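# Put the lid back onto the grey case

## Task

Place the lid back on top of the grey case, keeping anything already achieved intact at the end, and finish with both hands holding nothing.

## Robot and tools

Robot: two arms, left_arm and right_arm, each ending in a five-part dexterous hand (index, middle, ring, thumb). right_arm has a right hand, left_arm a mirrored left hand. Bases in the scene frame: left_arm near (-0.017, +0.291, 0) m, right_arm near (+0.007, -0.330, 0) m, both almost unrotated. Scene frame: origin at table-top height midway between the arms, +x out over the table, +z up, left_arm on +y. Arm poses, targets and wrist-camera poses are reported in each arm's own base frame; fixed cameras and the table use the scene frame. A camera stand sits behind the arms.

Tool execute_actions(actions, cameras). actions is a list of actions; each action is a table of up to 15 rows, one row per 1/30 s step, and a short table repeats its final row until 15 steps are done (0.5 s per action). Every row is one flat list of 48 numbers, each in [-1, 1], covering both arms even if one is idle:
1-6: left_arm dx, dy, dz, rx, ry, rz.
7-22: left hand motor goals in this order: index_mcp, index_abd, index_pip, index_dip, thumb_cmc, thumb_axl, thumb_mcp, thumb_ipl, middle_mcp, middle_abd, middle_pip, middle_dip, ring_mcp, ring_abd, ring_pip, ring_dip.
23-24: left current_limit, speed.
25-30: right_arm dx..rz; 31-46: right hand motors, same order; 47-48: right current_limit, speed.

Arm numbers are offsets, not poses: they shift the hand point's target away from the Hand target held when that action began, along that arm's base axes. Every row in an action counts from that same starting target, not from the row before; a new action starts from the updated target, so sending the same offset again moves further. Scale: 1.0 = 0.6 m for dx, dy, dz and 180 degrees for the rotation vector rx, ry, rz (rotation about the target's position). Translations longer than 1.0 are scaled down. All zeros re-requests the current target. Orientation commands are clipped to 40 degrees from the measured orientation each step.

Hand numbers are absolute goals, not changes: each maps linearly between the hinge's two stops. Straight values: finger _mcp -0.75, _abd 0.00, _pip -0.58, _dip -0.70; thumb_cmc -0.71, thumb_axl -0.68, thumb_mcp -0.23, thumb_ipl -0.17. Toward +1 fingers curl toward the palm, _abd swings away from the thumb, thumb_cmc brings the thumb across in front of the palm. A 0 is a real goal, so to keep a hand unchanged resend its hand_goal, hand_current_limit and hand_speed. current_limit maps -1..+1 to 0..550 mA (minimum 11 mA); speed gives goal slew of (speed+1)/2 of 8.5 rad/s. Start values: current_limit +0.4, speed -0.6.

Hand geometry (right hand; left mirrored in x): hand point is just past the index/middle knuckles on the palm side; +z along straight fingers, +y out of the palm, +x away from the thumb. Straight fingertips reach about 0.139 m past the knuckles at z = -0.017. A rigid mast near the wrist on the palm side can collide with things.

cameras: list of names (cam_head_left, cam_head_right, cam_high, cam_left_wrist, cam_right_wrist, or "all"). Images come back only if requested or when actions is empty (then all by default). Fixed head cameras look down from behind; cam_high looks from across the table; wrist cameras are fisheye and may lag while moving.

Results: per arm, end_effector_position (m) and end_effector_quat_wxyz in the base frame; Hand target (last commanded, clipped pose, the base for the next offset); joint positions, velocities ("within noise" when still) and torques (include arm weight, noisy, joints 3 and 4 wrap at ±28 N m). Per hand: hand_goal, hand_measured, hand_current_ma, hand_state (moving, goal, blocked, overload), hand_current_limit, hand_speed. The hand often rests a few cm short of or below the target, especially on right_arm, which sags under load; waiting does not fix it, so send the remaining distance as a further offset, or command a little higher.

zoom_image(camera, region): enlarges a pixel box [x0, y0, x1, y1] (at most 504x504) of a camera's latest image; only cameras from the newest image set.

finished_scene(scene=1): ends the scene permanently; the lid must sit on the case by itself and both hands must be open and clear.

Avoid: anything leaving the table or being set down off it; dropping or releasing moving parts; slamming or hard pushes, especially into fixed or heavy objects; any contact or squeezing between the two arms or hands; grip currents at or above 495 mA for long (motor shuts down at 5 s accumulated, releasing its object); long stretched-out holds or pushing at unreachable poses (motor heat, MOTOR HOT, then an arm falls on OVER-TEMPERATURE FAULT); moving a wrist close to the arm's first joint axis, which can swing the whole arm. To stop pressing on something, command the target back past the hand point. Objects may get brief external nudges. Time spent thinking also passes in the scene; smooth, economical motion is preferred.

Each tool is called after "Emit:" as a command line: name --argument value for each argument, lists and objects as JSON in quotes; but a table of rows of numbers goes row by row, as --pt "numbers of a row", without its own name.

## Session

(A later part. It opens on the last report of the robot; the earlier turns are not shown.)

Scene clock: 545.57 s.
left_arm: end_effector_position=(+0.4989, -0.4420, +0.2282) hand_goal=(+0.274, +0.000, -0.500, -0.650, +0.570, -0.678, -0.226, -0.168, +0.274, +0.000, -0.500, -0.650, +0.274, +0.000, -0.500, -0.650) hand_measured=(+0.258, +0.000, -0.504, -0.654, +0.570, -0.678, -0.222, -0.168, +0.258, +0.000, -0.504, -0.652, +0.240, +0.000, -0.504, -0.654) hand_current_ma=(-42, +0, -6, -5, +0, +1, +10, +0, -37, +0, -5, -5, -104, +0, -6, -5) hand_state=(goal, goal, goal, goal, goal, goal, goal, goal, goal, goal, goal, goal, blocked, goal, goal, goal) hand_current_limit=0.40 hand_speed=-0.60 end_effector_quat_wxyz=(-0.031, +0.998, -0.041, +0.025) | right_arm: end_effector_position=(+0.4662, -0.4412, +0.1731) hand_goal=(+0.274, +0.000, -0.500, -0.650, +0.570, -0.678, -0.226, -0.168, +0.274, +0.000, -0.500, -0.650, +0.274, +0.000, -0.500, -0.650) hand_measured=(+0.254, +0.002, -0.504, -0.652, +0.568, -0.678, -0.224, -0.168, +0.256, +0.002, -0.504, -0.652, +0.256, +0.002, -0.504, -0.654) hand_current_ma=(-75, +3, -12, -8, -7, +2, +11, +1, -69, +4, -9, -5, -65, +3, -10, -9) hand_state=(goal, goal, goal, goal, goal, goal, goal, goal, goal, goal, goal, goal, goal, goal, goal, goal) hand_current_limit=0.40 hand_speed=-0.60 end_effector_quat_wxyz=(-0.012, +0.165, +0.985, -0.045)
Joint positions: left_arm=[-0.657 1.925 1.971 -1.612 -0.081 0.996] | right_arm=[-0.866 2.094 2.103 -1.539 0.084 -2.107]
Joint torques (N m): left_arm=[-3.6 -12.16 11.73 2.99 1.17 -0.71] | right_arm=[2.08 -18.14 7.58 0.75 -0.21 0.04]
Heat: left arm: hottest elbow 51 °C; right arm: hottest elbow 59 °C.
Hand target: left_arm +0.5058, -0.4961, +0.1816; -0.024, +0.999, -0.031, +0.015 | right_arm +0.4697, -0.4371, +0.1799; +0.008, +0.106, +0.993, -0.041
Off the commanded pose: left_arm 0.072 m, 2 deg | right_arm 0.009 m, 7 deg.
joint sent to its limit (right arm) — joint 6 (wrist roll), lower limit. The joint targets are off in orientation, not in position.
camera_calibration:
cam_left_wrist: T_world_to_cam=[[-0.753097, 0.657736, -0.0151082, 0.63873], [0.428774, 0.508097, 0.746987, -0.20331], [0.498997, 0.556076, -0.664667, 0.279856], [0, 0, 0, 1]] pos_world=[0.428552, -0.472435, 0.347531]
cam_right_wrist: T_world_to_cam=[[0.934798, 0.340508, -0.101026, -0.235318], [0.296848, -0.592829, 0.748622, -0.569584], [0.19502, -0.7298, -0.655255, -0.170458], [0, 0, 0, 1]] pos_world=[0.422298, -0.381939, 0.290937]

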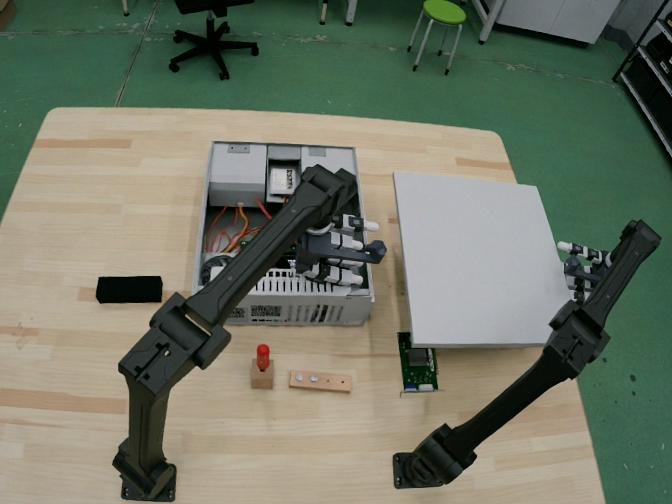

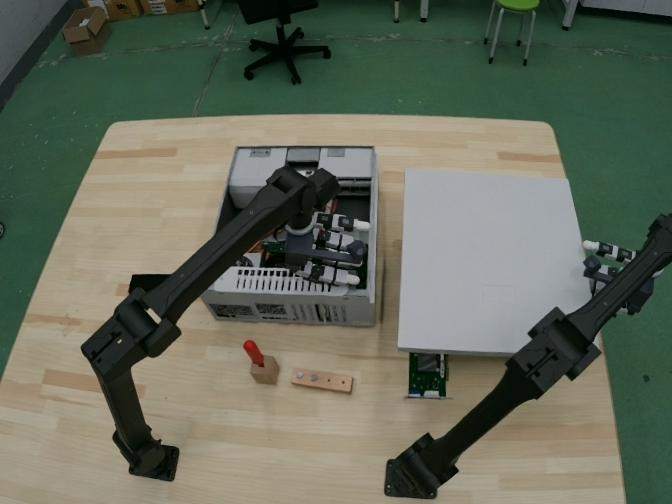

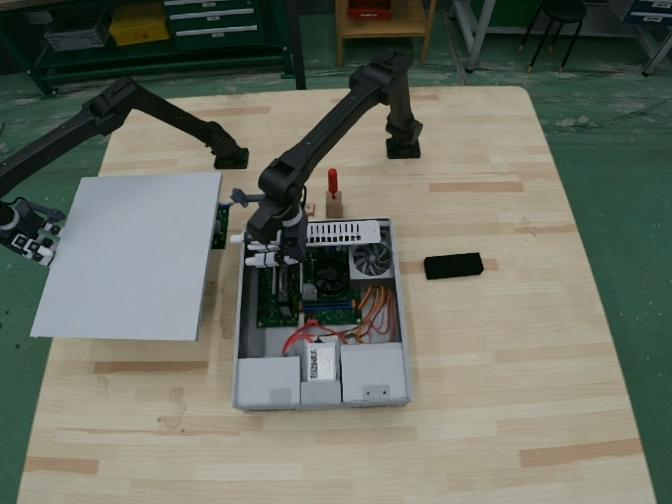

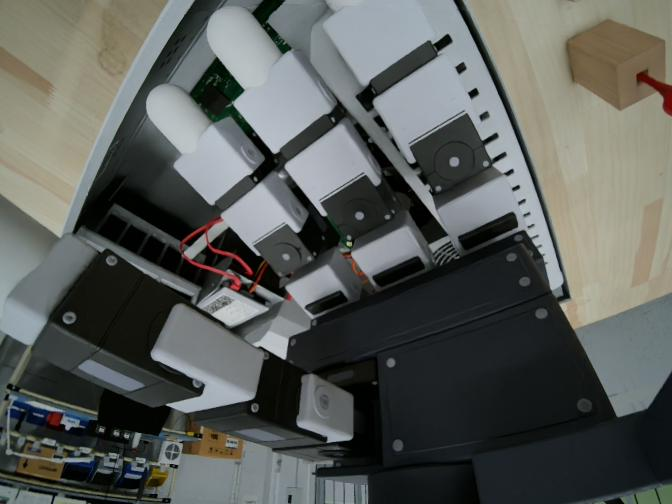

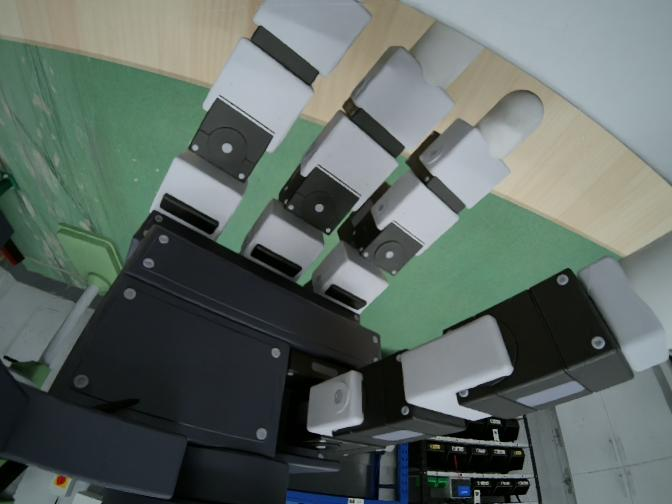

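Emit:
execute_actions --actions '[[[-0.01,0.11,0.1333,0,0,0,0.137,0,-0.5,-0.65,0.571,-0.678,-0.226,-0.168,0.137,0,-0.5,-0.65,0.137,0,-0.5,-0.65,0.4,-0.6,0,0,0,0,0,0,0.274,0,-0.5,-0.65,0.571,-0.678,-0.226,-0.168,0.274,0,-0.5,-0.65,0.274,0,-0.5,-0.65,0.4,-0.6]],[[0,-0.075,0.01,0,0,0,0.137,0,-0.5,-0.65,0.571,-0.678,-0.226,-0.168,0.137,0,-0.5,-0.65,0.137,0,-0.5,-0.65,0.4,-0.6,0.0125,0.04,0,0,0,0,0.274,0,-0.5,-0.65,0.571,-0.678,-0.226,-0.168,0.274,0,-0.5,-0.65,0.274,0,-0.5,-0.65,0.4,-0.6]],[[0,-0.075,0,0,0,0,0.137,0,-0.5,-0.65,0.571,-0.678,-0.226,-0.168,0.137,0,-0.5,-0.65,0.137,0,-0.5,-0.65,0.4,-0.6,0.0125,0.04,0,0,0,0,0.274,0,-0.5,-0.65,0.571,-0.678,-0.226,-0.168,0.274,0,-0.5,-0.65,0.274,0,-0.5,-0.65,0.4,-0.6]]]' --cameras '["cam_head_left", "cam_head_right", "cam_high", "cam_left_wrist", "cam_right_wrist"]'

Emit:
zoom_image --camera "cam_high" --region '[170, 170, 310, 290]'

Emit:
zoom_image --camera "cam_high" --region '[0, 170, 130, 290]'

Emit:
zoom_image --camera "cam_head_right" --region '[270, 150, 420, 300]'

Scene clock: 591.67 s.
left_arm: end_effector_position=(+0.4882, -0.5139, +0.2569) hand_goal=(+0.136, +0.000, -0.500, -0.650, +0.570, -0.678, -0.226, -0.168, +0.136, +0.000, -0.500, -0.650, +0.136, +0.000, -0.500, -0.650) hand_measured=(+0.128, +0.000, -0.504, -0.654, +0.570, -0.678, -0.222, -0.168, +0.130, +0.000, -0.500, -0.652, +0.130, -0.002, -0.500, -0.650) hand_current_ma=(-15, +0, -6, -5, +0, +1, +10, +0, -12, -1, +0, -5, -11, -2, +0, -1) hand_state=(goal, goal, goal, goal, goal, goal, goal, goal, goal, goal, goal, goal, goal, goal, goal, goal) hand_current_limit=0.40 hand_speed=-0.60 end_effector_quat_wxyz=(-0.007, +0.999, -0.038, +0.031) | right_arm: end_effector_position=(+0.4634, -0.4326, +0.1821) hand_goal=(+0.274, +0.000, -0.500, -0.650, +0.570, -0.678, -0.226, -0.168, +0.274, +0.000, -0.500, -0.650, +0.274, +0.000, -0.500, -0.650) hand_measured=(+0.254, +0.002, -0.504, -0.652, +0.568, -0.678, -0.224, -0.168, +0.230, -0.028, -0.518, -0.654, +0.256, +0.002, -0.504, -0.654) hand_current_ma=(-74, +3, -12, -8, -6, +2, +11, +1, -184, -89, -62, -14, -64, +3, -10, -9) hand_state=(goal, goal, goal, goal, goal, goal, goal, goal, blocked, blocked, goal, goal, goal, goal, goal, goal) hand_current_limit=0.40 hand_speed=-0.60 end_effector_quat_wxyz=(+0.007, +0.167, +0.984, -0.065)
Joint positions: left_arm=[-0.749 2.031 2.2 -1.702 -0.052 0.898] | right_arm=[-0.859 2.019 2.007 -1.464 0.091 -2.098]
Joint torques (N m): left_arm=[0.44 -21.13 13.55 0.55 0.31 -0.14] | right_arm=[6.36 -17.08 6.31 -0.18 -1 -0.04]
Heat: left arm: hottest elbow 54 °C; right arm: hottest elbow 50 °C.
Hand target: left_arm +0.4997, -0.5203, +0.2677; -0.024, +0.999, -0.031, +0.015 | right_arm +0.4847, -0.3890, +0.1797; +0.008, +0.106, +0.994, -0.041
Off the commanded pose: left_arm 0.017 m, 3 deg | right_arm 0.048 m, 8 deg.
joint sent to its limit (left arm) — joint 4 (wrist pitch), lower limit. The joint targets are off in orientation, not in position.
joint sent to its limit (right arm) — joint 6 (wrist roll), lower limit. The joint targets are off in orientation, not in position.
camera_calibration:
cam_left_wrist: T_world_to_cam=[[-0.755902, 0.652334, -0.0554328, 0.687377], [0.418365, 0.546439, 0.725517, -0.153296], [0.50357, 0.525228, -0.685968, 0.331615], [0, 0, 0, 1]] pos_world=[0.416731, -0.538806, 0.376799]
cam_right_wrist: T_world_to_cam=[[0.938524, 0.333833, -0.0879082, -0.241705], [0.271785, -0.557527, 0.784408, -0.55008], [0.21285, -0.760078, -0.613984, -0.186745], [0, 0, 0, 1]] pos_world=[0.416099, -0.367936, 0.295582]

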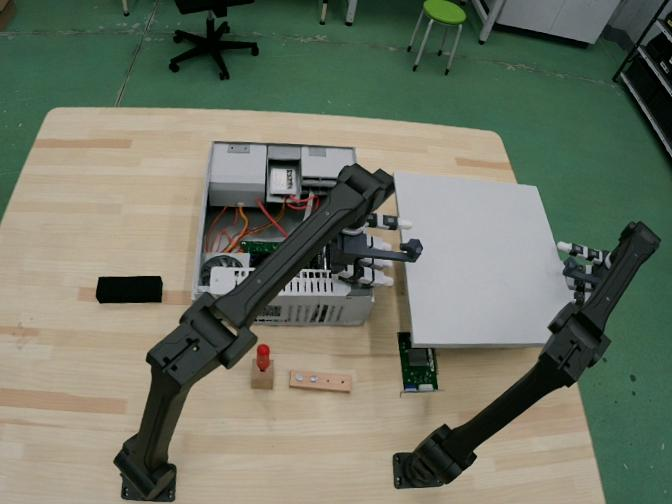

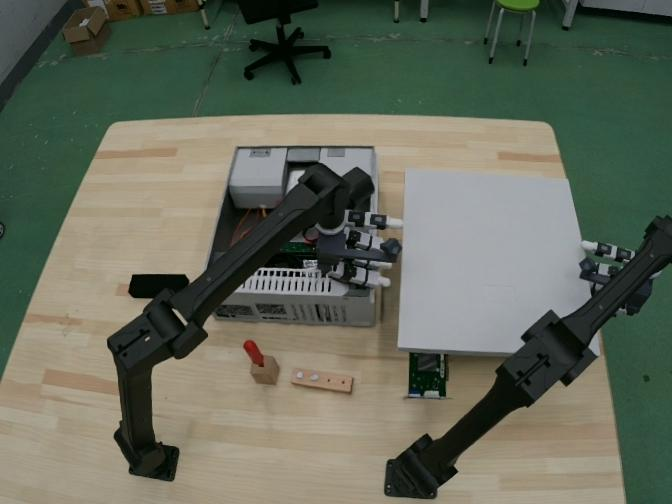

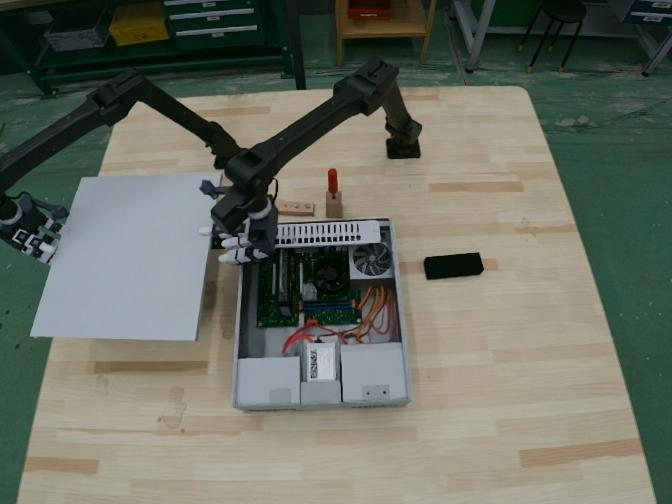

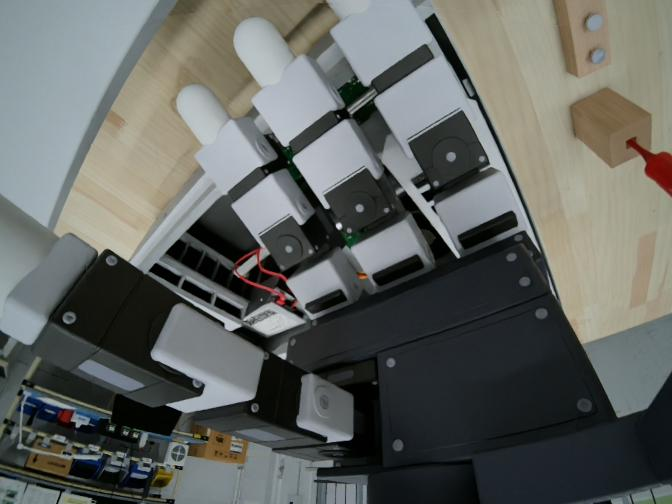

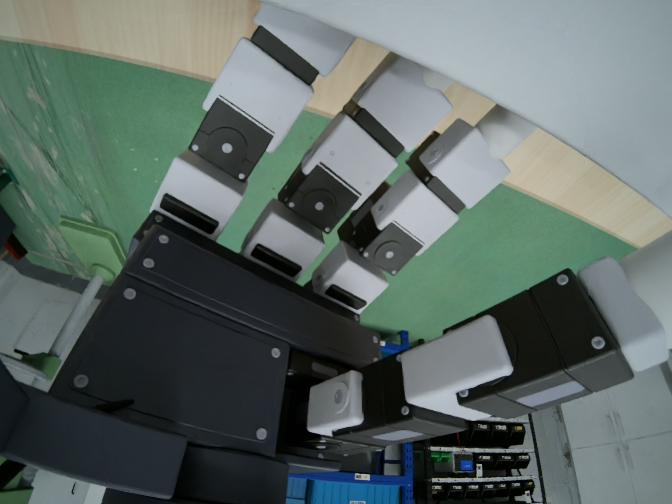

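Scaled by 3.600 from the camera's 672x504 image, which has a finer 960x720 frame.

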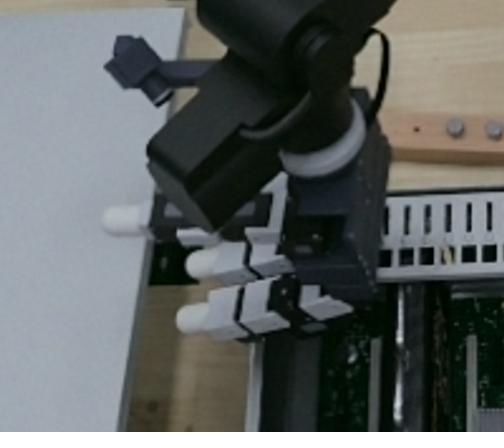

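Scaled by 3.877 from the camera's 672x504 image, which has a finer 960x720 frame.

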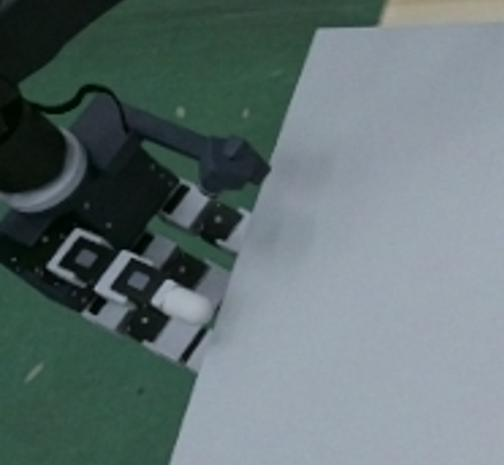

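Scaled by 3.360 from the camera's 672x504 image, which has a finer 960x720 frame.

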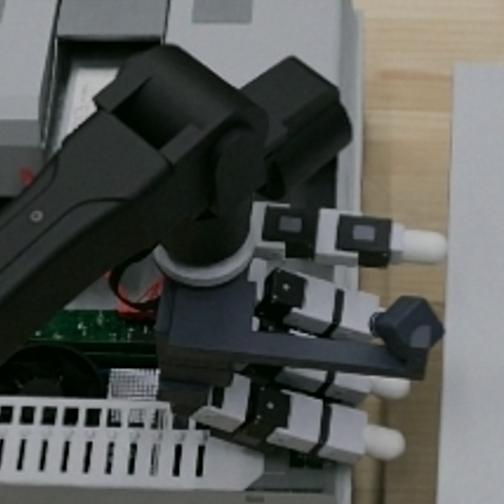

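Emit:
execute_actions --actions '[[[0.0447,-0.0583,-0.0567,0,0,0,0.137,0,-0.5,-0.65,0.571,-0.678,-0.226,-0.168,0.137,0,-0.5,-0.65,0.137,0,-0.5,-0.65,0.4,-0.6,-0.0495,-0.1517,0.0333,0,0,0,0.274,0,-0.5,-0.65,0.571,-0.678,-0.226,-0.168,0.274,0,-0.5,-0.65,0.274,0,-0.5,-0.65,0.4,-0.6]],[[0,-0.05,-0.0433,0,0,0,0.137,0,-0.5,-0.65,0.571,-0.678,-0.226,-0.168,0.137,0,-0.5,-0.65,0.137,0,-0.5,-0.65,0.4,-0.6,0,-0.05,0.08,0,0,0,0.274,0,-0.5,-0.65,0.571,-0.678,-0.226,-0.168,0.274,0,-0.5,-0.65,0.274,0,-0.5,-0.65,0.4,-0.6]]]' --cameras '["cam_head_right", "cam_high", "cam_left_wrist"]'

Emit:
zoom_image --camera "cam_high" --region '[150, 170, 290, 290]'

Emit:
zoom_image --camera "cam_head_right" --region '[300, 150, 450, 300]'

Scene clock: 622.37 s.
left_arm: end_effector_position=(+0.5349, -0.5483, +0.2395) hand_goal=(+0.136, +0.000, -0.500, -0.650, +0.570, -0.678, -0.226, -0.168, +0.136, +0.000, -0.500, -0.650, +0.136, +0.000, -0.500, -0.650) hand_measured=(+0.116, +0.000, -0.504, -0.654, +0.570, -0.678, -0.222, -0.168, +0.110, +0.000, -0.500, -0.652, +0.096, -0.002, -0.500, -0.650) hand_current_ma=(-52, +0, -6, -5, +0, +1, +11, +0, -75, +0, -1, -5, -123, -1, -1, -1) hand_state=(goal, goal, goal, goal, goal, goal, goal, goal, blocked, goal, goal, goal, blocked, goal, goal, goal) hand_current_limit=0.40 hand_speed=-0.60 end_effector_quat_wxyz=(+0.000, +0.998, -0.029, +0.061) | right_arm: end_effector_position=(+0.4548, -0.4977, +0.2461) hand_goal=(+0.274, +0.000, -0.500, -0.650, +0.570, -0.678, -0.226, -0.168, +0.274, +0.000, -0.500, -0.650, +0.274, +0.000, -0.500, -0.650) hand_measured=(+0.254, +0.002, -0.504, -0.652, +0.568, -0.678, -0.224, -0.168, +0.254, -0.002, -0.508, -0.654, +0.258, +0.002, -0.504, -0.654) hand_current_ma=(-73, +3, -12, -8, -5, +2, +11, +1, -74, -6, -22, -9, -62, +3, -10, -9) hand_state=(goal, goal, goal, goal, goal, goal, goal, goal, goal, goal, goal, goal, goal, goal, goal, goal) hand_current_limit=0.40 hand_speed=-0.60 end_effector_quat_wxyz=(+0.027, +0.202, +0.976, -0.076)
Joint positions: left_arm=[-0.748 2.195 2.419 -1.702 -0.08 0.885] | right_arm=[-0.936 2.154 2.395 -1.669 0.076 -2.104]
Joint torques (N m): left_arm=[-2.43 -18.2 13.44 0.72 1.18 -0.43] | right_arm=[0.67 -15.68 11.55 0.29 -0.19 0.04]
Heat: left arm: hottest elbow 66 °C; right arm: hottest elbow 46 °C.
Hand target: left_arm +0.5267, -0.5851, +0.2076; -0.024, +0.999, -0.031, +0.015 | right_arm +0.4549, -0.5101, +0.2478; +0.008, +0.106, +0.994, -0.041
Off the commanded pose: left_arm 0.049 m, 6 deg | right_arm 0.012 m, 12 deg.
joint sent to its limit (left arm) — joint 4 (wrist pitch), lower limit. The joint targets are off in position and orientation.
joint sent to its limit (right arm) — joint 4 (wrist pitch), lower limit; joint 6 (wrist roll), lower limit. The joint targets are off in orientation, not in position.
camera_calibration:
cam_left_wrist: T_world_to_cam=[[-0.761009, 0.63905, -0.111717, 0.753044], [0.366594, 0.565685, 0.738654, -0.10639], [0.535234, 0.521168, -0.664763, 0.28993], [0, 0, 0, 1]] pos_world=[0.456895, -0.572152, 0.355448]
Images, in order (width x height): cam_head_right 672x504, cam_high 672x504, cam_left_wrist 672x504.

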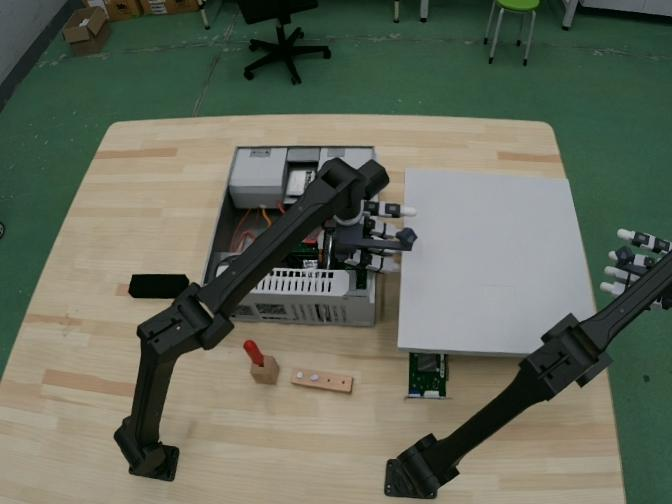

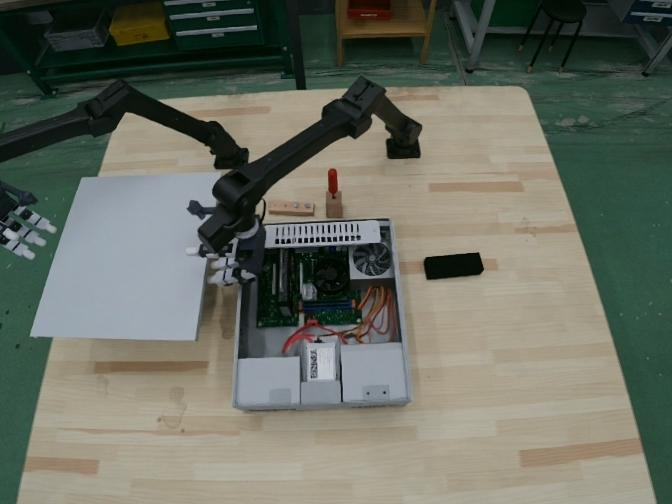

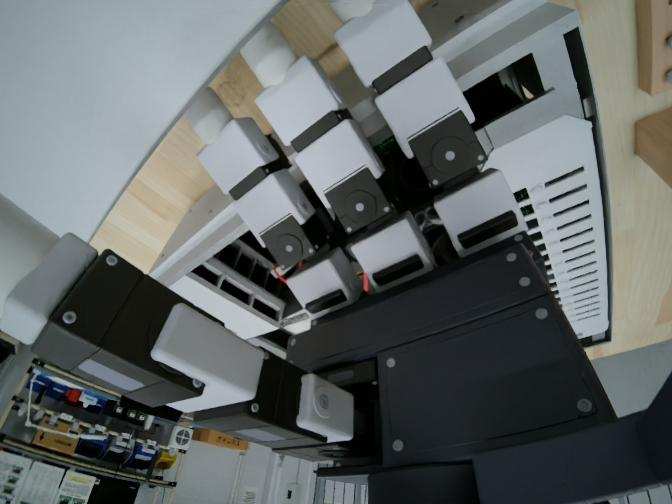

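Scaled by 3.600 from the camera's 672x504 image, which has a finer 960x720 frame.

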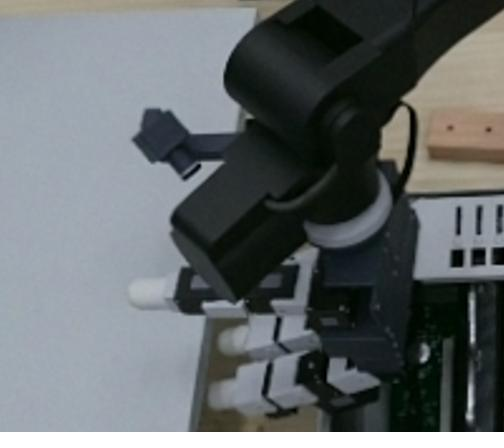

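Scaled by 3.360 from the camera's 672x504 image, which has a finer 960x720 frame.

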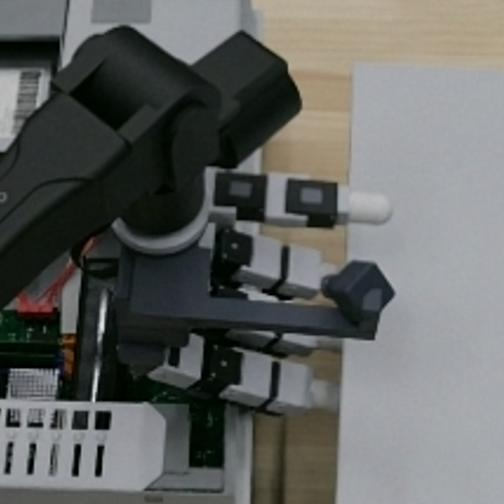

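Emit:
execute_actions --actions '[[[0,0.075,0.0273,0,0,0,0.137,0,-0.5,-0.65,0.571,-0.678,-0.226,-0.168,0.137,0,-0.5,-0.65,0.137,0,-0.5,-0.65,0.4,-0.6,0,0,0,0,0,0,-0.754,0,-0.576,-0.696,-0.3,-0.678,-0.226,-0.168,-0.754,0,-0.576,-0.696,-0.754,0,-0.576,-0.696,0.4,-0.6]],[[0,-0.05,-0.0217,0,0,0,0.137,0,-0.5,-0.65,0.571,-0.678,-0.226,-0.168,0.137,0,-0.5,-0.65,0.137,0,-0.5,-0.65,0.4,-0.6,0,0,0.1,0,0,0,-0.754,0,-0.576,-0.696,-0.3,-0.678,-0.226,-0.168,-0.754,0,-0.576,-0.696,-0.754,0,-0.576,-0.696,0.4,-0.6]]]' --cameras '["cam_head_right", "cam_high", "cam_left_wrist"]'

Emit:
zoom_image --camera "cam_high" --region '[150, 170, 290, 290]'

Emit:
zoom_image --camera "cam_head_right" --region '[300, 150, 450, 300]'

Scene clock: 638.10 s.
left_arm: end_effector_position=(+0.5309, -0.5431, +0.2326) hand_goal=(+0.136, +0.000, -0.500, -0.650, +0.570, -0.678, -0.226, -0.168, +0.136, +0.000, -0.500, -0.650, +0.136, +0.000, -0.500, -0.650) hand_measured=(+0.116, +0.000, -0.504, -0.654, +0.570, -0.678, -0.222, -0.168, +0.118, +0.000, -0.500, -0.652, +0.122, -0.002, -0.500, -0.650) hand_current_ma=(-50, +0, -6, -5, +0, +1, +11, +0, -46, +0, -1, -5, -34, -1, -1, -1) hand_state=(goal, goal, goal, goal, goal, goal, goal, goal, goal, goal, goal, goal, goal, goal, goal, goal) hand_current_limit=0.40 hand_speed=-0.60 end_effector_quat_wxyz=(+0.000, +0.999, -0.027, +0.046) | right_arm: end_effector_position=(+0.4593, -0.5007, +0.2809) hand_goal=(-0.754, +0.000, -0.576, -0.696, -0.300, -0.678, -0.226, -0.168, -0.754, +0.000, -0.576, -0.696, -0.754, +0.000, -0.576, -0.696) hand_measured=(-0.748, +0.002, -0.576, -0.694, -0.296, -0.678, -0.224, -0.168, -0.748, -0.002, -0.576, -0.694, -0.748, +0.002, -0.576, -0.694) hand_current_ma=(+22, +3, +2, +6, +14, +2, +11, +1, +22, -5, +2, +6, +20, +3, +2, +7) hand_state=(goal, goal, goal, goal, goal, goal, goal, goal, goal, goal, goal, goal, goal, goal, goal, goal) hand_current_limit=0.40 hand_speed=-0.60 end_effector_quat_wxyz=(+0.061, +0.203, +0.973, -0.091)
Joint positions: left_arm=[-0.743 2.184 2.386 -1.702 -0.061 0.884] | right_arm=[-0.939 2.135 2.448 -1.67 0.053 -2.104]
Joint torques (N m): left_arm=[-1.73 -19.72 13.12 0.62 0.53 -0.27] | right_arm=[0.38 -18.61 11.69 0.65 -0.04 0.04]
Heat: left arm: hottest elbow 66 °C; right arm: hottest elbow 51 °C.
Hand target: left_arm +0.5266, -0.5702, +0.2112; -0.024, +0.999, -0.032, +0.015 | right_arm +0.4550, -0.5101, +0.3078; +0.008, +0.106, +0.994, -0.041
Off the commanded pose: left_arm 0.035 m, 5 deg | right_arm 0.029 m, 14 deg.
joint sent to its limit (left arm) — joint 4 (wrist pitch), lower limit. The joint targets are off in orientation, not in position.
joint sent to its limit (right arm) — joint 4 (wrist pitch), lower limit; joint 6 (wrist roll), lower limit. The joint targets are off in orientation, not in position.
camera_calibration:
cam_left_wrist: T_world_to_cam=[[-0.767081, 0.635463, -0.0881623, 0.741737], [0.385366, 0.566265, 0.728586, -0.110064], [0.512913, 0.52491, -0.679257, 0.302019], [0, 0, 0, 1]] pos_world=[0.456478, -0.567555, 0.350733]
Images, in order (width x height): cam_head_right 672x504, cam_high 672x504, cam_left_wrist 672x504.

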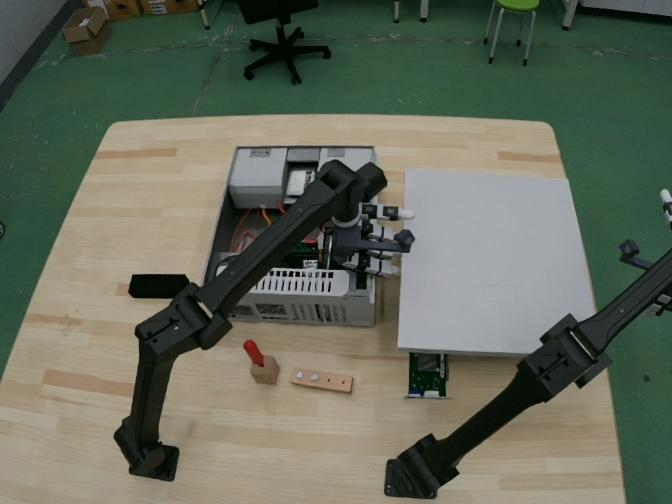

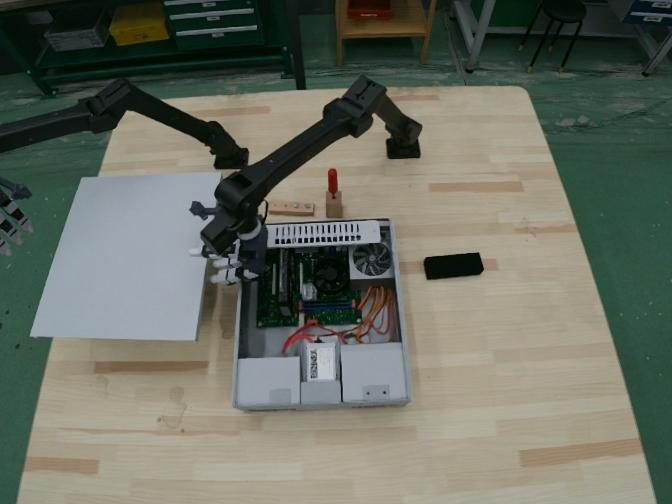

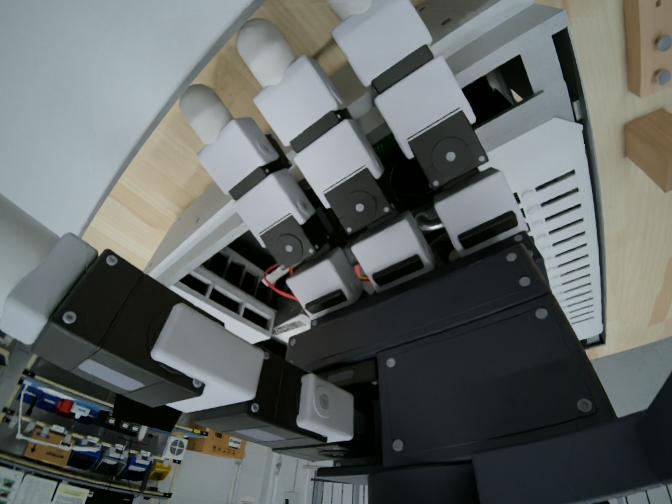

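Scaled by 3.600 from the camera's 672x504 image, which has a finer 960x720 frame.

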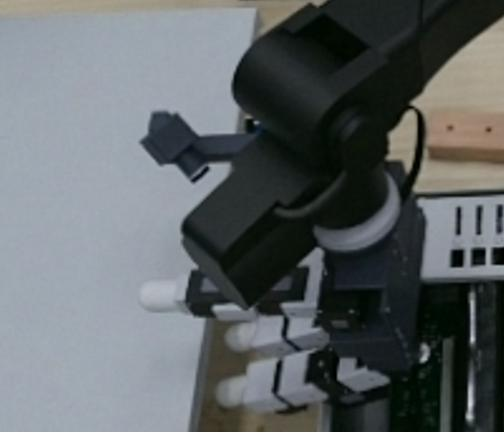

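Scaled by 3.360 from the camera's 672x504 image, which has a finer 960x720 frame.

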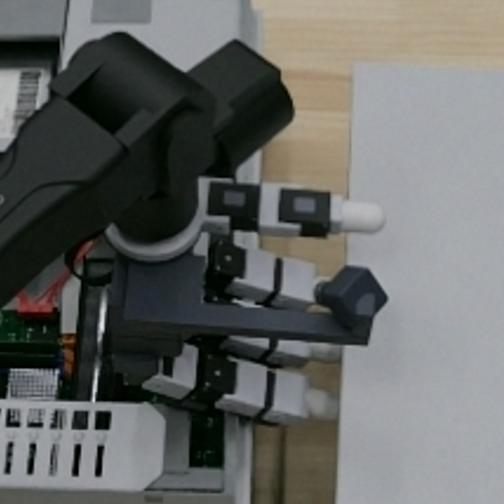

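Emit:
execute_actions --actions '[[[0,0.025,-0.06,0,0,0,0.137,0,-0.5,-0.65,0.571,-0.678,-0.226,-0.168,0.137,0,-0.5,-0.65,0.137,0,-0.5,-0.65,0.4,-0.6,0,0,0,0,0,0,-0.754,0,-0.576,-0.696,-0.3,-0.678,-0.226,-0.168,-0.754,0,-0.576,-0.696,-0.754,0,-0.576,-0.696,0.4,-0.6]]]' --cameras '["cam_high"]'

Emit:
zoom_image --camera "cam_high" --region '[150, 170, 290, 290]'

Scene clock: 649.73 s.
left_arm: end_effector_position=(+0.5309, -0.5429, +0.2317) hand_goal=(+0.136, +0.000, -0.500, -0.650, +0.570, -0.678, -0.226, -0.168, +0.136, +0.000, -0.500, -0.650, +0.136, +0.000, -0.500, -0.650) hand_measured=(+0.116, +0.000, -0.504, -0.654, +0.570, -0.678, -0.222, -0.168, +0.118, +0.000, -0.500, -0.652, +0.124, -0.002, -0.500, -0.650) hand_current_ma=(-50, +0, -6, -5, +0, +1, +11, +0, -46, +0, -1, -5, -31, -1, -1, -1) hand_state=(goal, goal, goal, goal, goal, goal, goal, goal, goal, goal, goal, goal, goal, goal, goal, goal) hand_current_limit=0.40 hand_speed=-0.60 end_effector_quat_wxyz=(-0.001, +0.999, -0.027, +0.046) | right_arm: end_effector_position=(+0.4593, -0.5006, +0.2811) hand_goal=(-0.754, +0.000, -0.576, -0.696, -0.300, -0.678, -0.226, -0.168, -0.754, +0.000, -0.576, -0.696, -0.754, +0.000, -0.576, -0.696) hand_measured=(-0.748, +0.002, -0.576, -0.694, -0.296, -0.678, -0.224, -0.168, -0.748, -0.002, -0.576, -0.694, -0.748, +0.002, -0.576, -0.694) hand_current_ma=(+22, +3, +2, +6, +14, +2, +11, +1, +22, -5, +2, +6, +20, +3, +2, +7) hand_state=(goal, goal, goal, goal, goal, goal, goal, goal, goal, goal, goal, goal, goal, goal, goal, goal) hand_current_limit=0.40 hand_speed=-0.60 end_effector_quat_wxyz=(+0.062, +0.203, +0.973, -0.091)
Joint positions: left_arm=[-0.743 2.185 2.384 -1.702 -0.062 0.885] | right_arm=[-0.939 2.135 2.448 -1.67 0.051 -2.104]
Joint torques (N m): left_arm=[-0.67 -19.31 7.72 1.02 0.42 -0.11] | right_arm=[0.44 -18.32 11.85 0.65 -0.06 0.04]
Heat: left arm: hottest elbow 67 °C; right arm: hottest elbow 51 °C.
Hand target: left_arm +0.5266, -0.5552, +0.1751; -0.024, +0.999, -0.031, +0.015 | right_arm +0.4550, -0.5100, +0.3078; +0.008, +0.106, +0.994, -0.041
Off the commanded pose: left_arm 0.058 m, 5 deg | right_arm 0.029 m, 14 deg.
joint sent to its limit (right arm) — joint 4 (wrist pitch), lower limit; joint 6 (wrist roll), lower limit. The joint targets are off in orientation, not in position.
Images, in order (width x height): cam_high 672x504.

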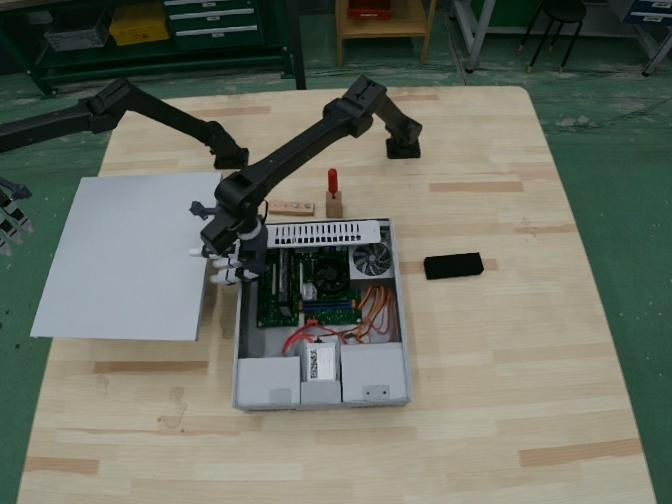

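Scaled by 3.600 from the camera's 672x504 image, which has a finer 960x720 frame.

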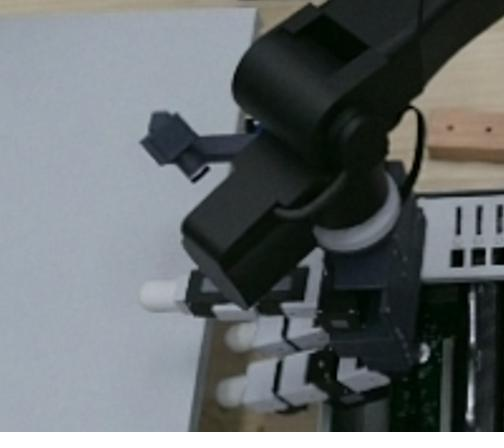

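Emit:
zoom_image --camera "cam_left_wrist" --region '[400, 60, 640, 360]'

Emit:
execute_actions --actions '[[[0,0.05,0.09,0,0,0,0.137,0,-0.5,-0.65,0.571,-0.678,-0.226,-0.168,0.137,0,-0.5,-0.65,0.137,0,-0.5,-0.65,0.4,-0.6,0,0,0,0,0,0,-0.754,0,-0.576,-0.696,-0.3,-0.678,-0.226,-0.168,-0.754,0,-0.576,-0.696,-0.754,0,-0.576,-0.696,0.4,-0.6]]]' --cameras '["cam_head_left", "cam_left_wrist"]'

Emit:
zoom_image --camera "cam_head_left" --region '[260, 170, 420, 330]'

Emit:
zoom_image --camera "cam_left_wrist" --region '[400, 60, 640, 360]'

This scene's latest camera images include none from cam_left_wrist. They are from: cam_high. cam_left_wrist's image comes with the result of a call that names it in "cameras".

Scene clock: 662.20 s.
left_arm: end_effector_position=(+0.5262, -0.5332, +0.2326) hand_goal=(+0.136, +0.000, -0.500, -0.650, +0.570, -0.678, -0.226, -0.168, +0.136, +0.000, -0.500, -0.650, +0.136, +0.000, -0.500, -0.650) hand_measured=(+0.118, +0.000, -0.504, -0.654, +0.570, -0.678, -0.222, -0.168, +0.118, +0.000, -0.500, -0.652, +0.148, -0.002, -0.500, -0.650) hand_current_ma=(-49, +0, -6, -5, +0, +1, +11, +0, -44, +0, -1, -5, +26, -1, -1, -1) hand_state=(goal, goal, goal, goal, goal, goal, goal, goal, goal, goal, goal, goal, goal, goal, goal, goal) hand_current_limit=0.40 hand_speed=-0.60 end_effector_quat_wxyz=(-0.001, +0.999, -0.024, +0.036) | right_arm: end_effector_position=(+0.4593, -0.5006, +0.2811) hand_goal=(-0.754, +0.000, -0.576, -0.696, -0.300, -0.678, -0.226, -0.168, -0.754, +0.000, -0.576, -0.696, -0.754, +0.000, -0.576, -0.696) hand_measured=(-0.748, +0.002, -0.576, -0.694, -0.296, -0.678, -0.224, -0.168, -0.748, -0.002, -0.576, -0.694, -0.748, +0.002, -0.576, -0.694) hand_current_ma=(+22, +3, +2, +6, +14, +2, +11, +1, +22, -5, +2, +6, +20, +3, +2, +7) hand_state=(goal, goal, goal, goal, goal, goal, goal, goal, goal, goal, goal, goal, goal, goal, goal, goal) hand_current_limit=0.40 hand_speed=-0.60 end_effector_quat_wxyz=(+0.062, +0.203, +0.973, -0.091)
Joint positions: left_arm=[-0.734 2.157 2.341 -1.702 -0.049 0.886] | right_arm=[-0.939 2.135 2.448 -1.67 0.051 -2.104]
Joint torques (N m): left_arm=[1.14 -25.47 7.98 0.58 0.13 0.19] | right_arm=[0.5 -18.32 11.85 0.65 -0.06 0.04]
Heat: left arm: hottest elbow 64 °C; right arm: hottest elbow 51 °C.
Hand target: left_arm +0.5267, -0.5252, +0.2291; -0.024, +0.999, -0.031, +0.015 | right_arm +0.4550, -0.5100, +0.3078; +0.008, +0.106, +0.994, -0.041
Off the commanded pose: left_arm 0.009 m, 4 deg | right_arm 0.029 m, 14 deg.
joint sent to its limit (left arm) — joint 4 (wrist pitch), lower limit. The joint targets are off in orientation, not in position.
joint sent to its limit (right arm) — joint 4 (wrist pitch), lower limit; joint 6 (wrist roll), lower limit. The joint targets are off in orientation, not in position.
camera_calibration:
cam_left_wrist: T_world_to_cam=[[-0.772373, 0.631223, -0.0707016, 0.728249], [0.396855, 0.566491, 0.722215, -0.118211], [0.49593, 0.52976, -0.688046, 0.312853], [0, 0, 0, 1]] pos_world=[0.454238, -0.558459, 0.352119]
Images, in order (width x height): cam_head_left 672x504, cam_left_wrist 672x504.

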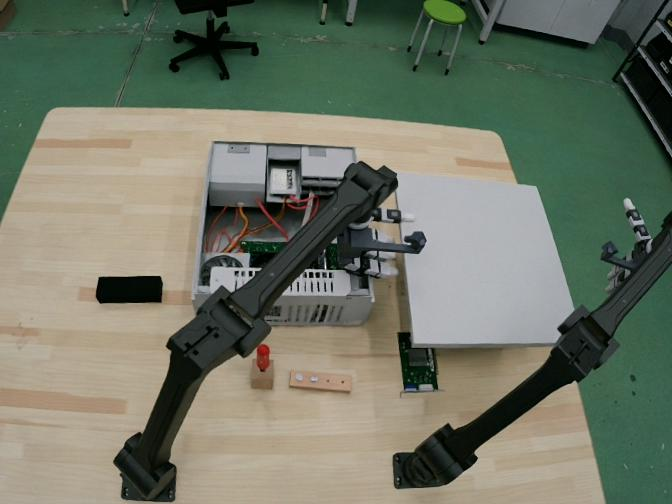

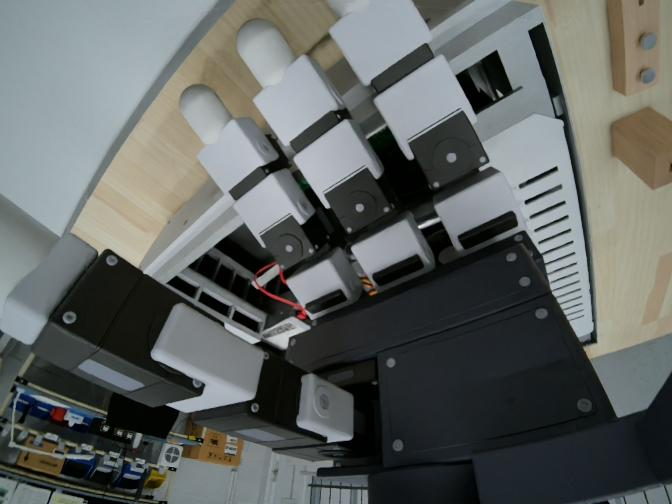

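Scaled by 3.150 from the camera's 672x504 image, which has a finer 960x720 frame.

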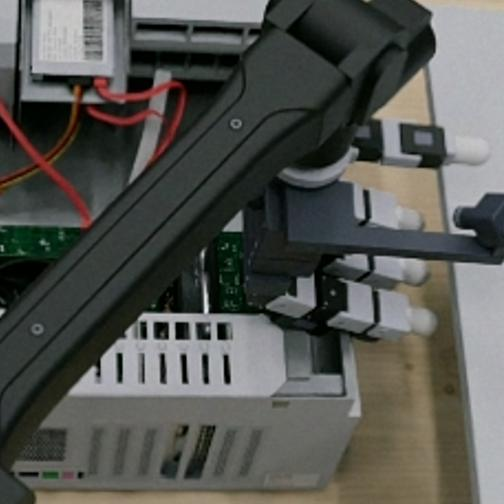

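Scaled by 1.680 from the camera's 672x504 image, which has a finer 960x720 frame.

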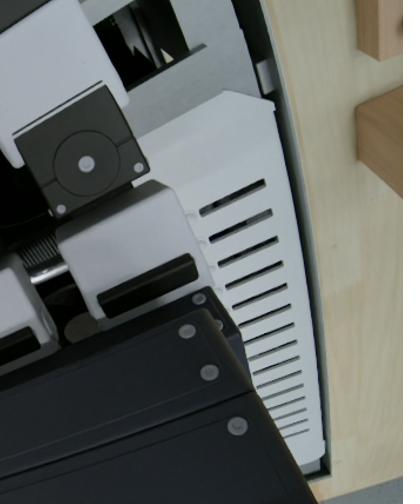

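Emit:
execute_actions --actions '[[[-0.01,0,-0.07,0,0,0,0.137,0,-0.5,-0.65,0.571,-0.678,-0.226,-0.168,0.137,0,-0.5,-0.65,0.137,0,-0.5,-0.65,0.4,-0.6,0,0,0,0,0,0,-0.754,0,-0.576,-0.696,-0.3,-0.678,-0.226,-0.168,-0.754,0,-0.576,-0.696,-0.754,0,-0.576,-0.696,0.4,-0.6]],[[-0.01,0,-0.05,0,0,0,0.137,0,-0.5,-0.65,0.571,-0.678,-0.226,-0.168,0.137,0,-0.5,-0.65,0.137,0,-0.5,-0.65,0.4,-0.6,0,0,0,0,0,0,-0.754,0,-0.576,-0.696,-0.3,-0.678,-0.226,-0.168,-0.754,0,-0.576,-0.696,-0.754,0,-0.576,-0.696,0.4,-0.6]]]' --cameras '["cam_high", "cam_left_wrist"]'

Emit:
zoom_image --camera "cam_high" --region '[150, 170, 290, 290]'

Scene clock: 693.50 s.
left_arm: end_effector_position=(+0.5224, -0.5300, +0.2329) hand_goal=(+0.136, +0.000, -0.500, -0.650, +0.570, -0.678, -0.226, -0.168, +0.136, +0.000, -0.500, -0.650, +0.136, +0.000, -0.500, -0.650) hand_measured=(+0.118, +0.000, -0.504, -0.654, +0.570, -0.678, -0.222, -0.168, +0.120, +0.000, -0.500, -0.652, +0.182, -0.002, -0.500, -0.650) hand_current_ma=(-49, +0, -6, -5, +0, +1, +11, +0, -38, +0, -1, -5, +146, -1, -1, -1) hand_state=(goal, goal, goal, goal, goal, goal, goal, goal, goal, goal, goal, goal, blocked, goal, goal, goal) hand_current_limit=0.40 hand_speed=-0.60 end_effector_quat_wxyz=(+0.022, +0.998, -0.021, +0.061) | right_arm: end_effector_position=(+0.4593, -0.5006, +0.2811) hand_goal=(-0.754, +0.000, -0.576, -0.696, -0.300, -0.678, -0.226, -0.168, -0.754, +0.000, -0.576, -0.696, -0.754, +0.000, -0.576, -0.696) hand_measured=(-0.748, +0.002, -0.576, -0.694, -0.296, -0.678, -0.224, -0.168, -0.748, -0.002, -0.576, -0.694, -0.748, +0.002, -0.576, -0.694) hand_current_ma=(+22, +3, +2, +6, +14, +2, +11, +1, +22, -5, +2, +6, +20, +3, +2, +7) hand_state=(goal, goal, goal, goal, goal, goal, goal, goal, goal, goal, goal, goal, goal, goal, goal, goal) hand_current_limit=0.40 hand_speed=-0.60 end_effector_quat_wxyz=(+0.062, +0.203, +0.973, -0.091)
Joint positions: left_arm=[-0.734 2.067 2.174 -1.556 -0.047 0.882] | right_arm=[-0.939 2.135 2.448 -1.67 0.051 -2.104]
Joint torques (N m): left_arm=[0.26 -18.26 5.19 0.31 -0.12 0.11] | right_arm=[0.56 -18.26 11.84 0.64 -0.06 0.05]
Heat: left arm: hottest elbow 56 °C; right arm: hottest elbow 53 °C.
Hand target: left_arm +0.5146, -0.5251, +0.1572; -0.024, +0.999, -0.031, +0.015 | right_arm +0.4550, -0.5100, +0.3078; +0.008, +0.106, +0.994, -0.041
Off the commanded pose: left_arm 0.076 m, 8 deg | right_arm 0.029 m, 14 deg.
joint sent to its limit (right arm) — joint 4 (wrist pitch), lower limit; joint 6 (wrist roll), lower limit. The joint targets are off in orientation, not in position.
camera_calibration:
cam_left_wrist: T_world_to_cam=[[-0.769706, 0.623093, -0.13895, 0.73351], [0.359336, 0.60276, 0.712431, -0.0776635], [0.527665, 0.498433, -0.687848, 0.280068], [0, 0, 0, 1]] pos_world=[0.444712, -0.549828, 0.349896]
Images, in order (width x height): cam_high 672x504, cam_left_wrist 672x504.

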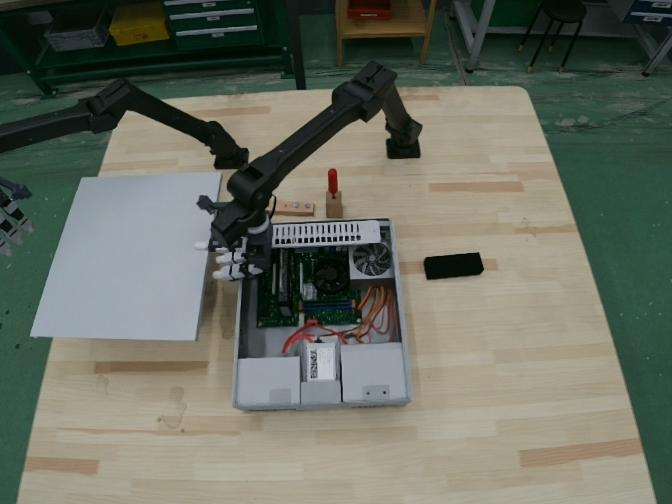

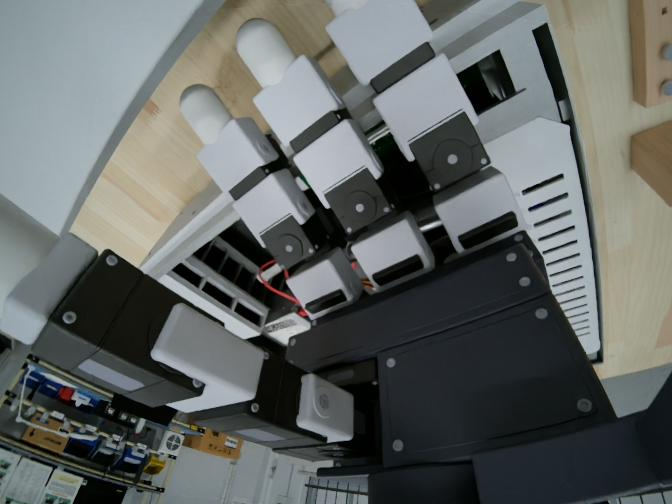

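Scaled by 3.600 from the camera's 672x504 image, which has a finer 960x720 frame.

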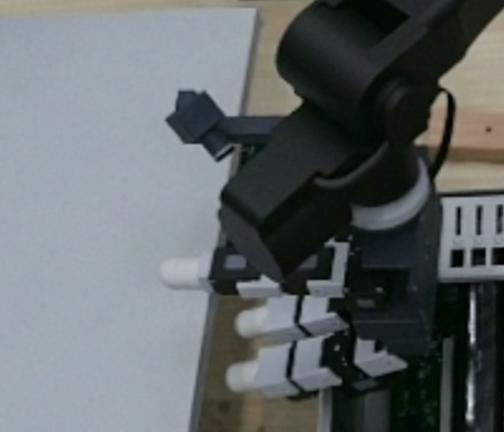

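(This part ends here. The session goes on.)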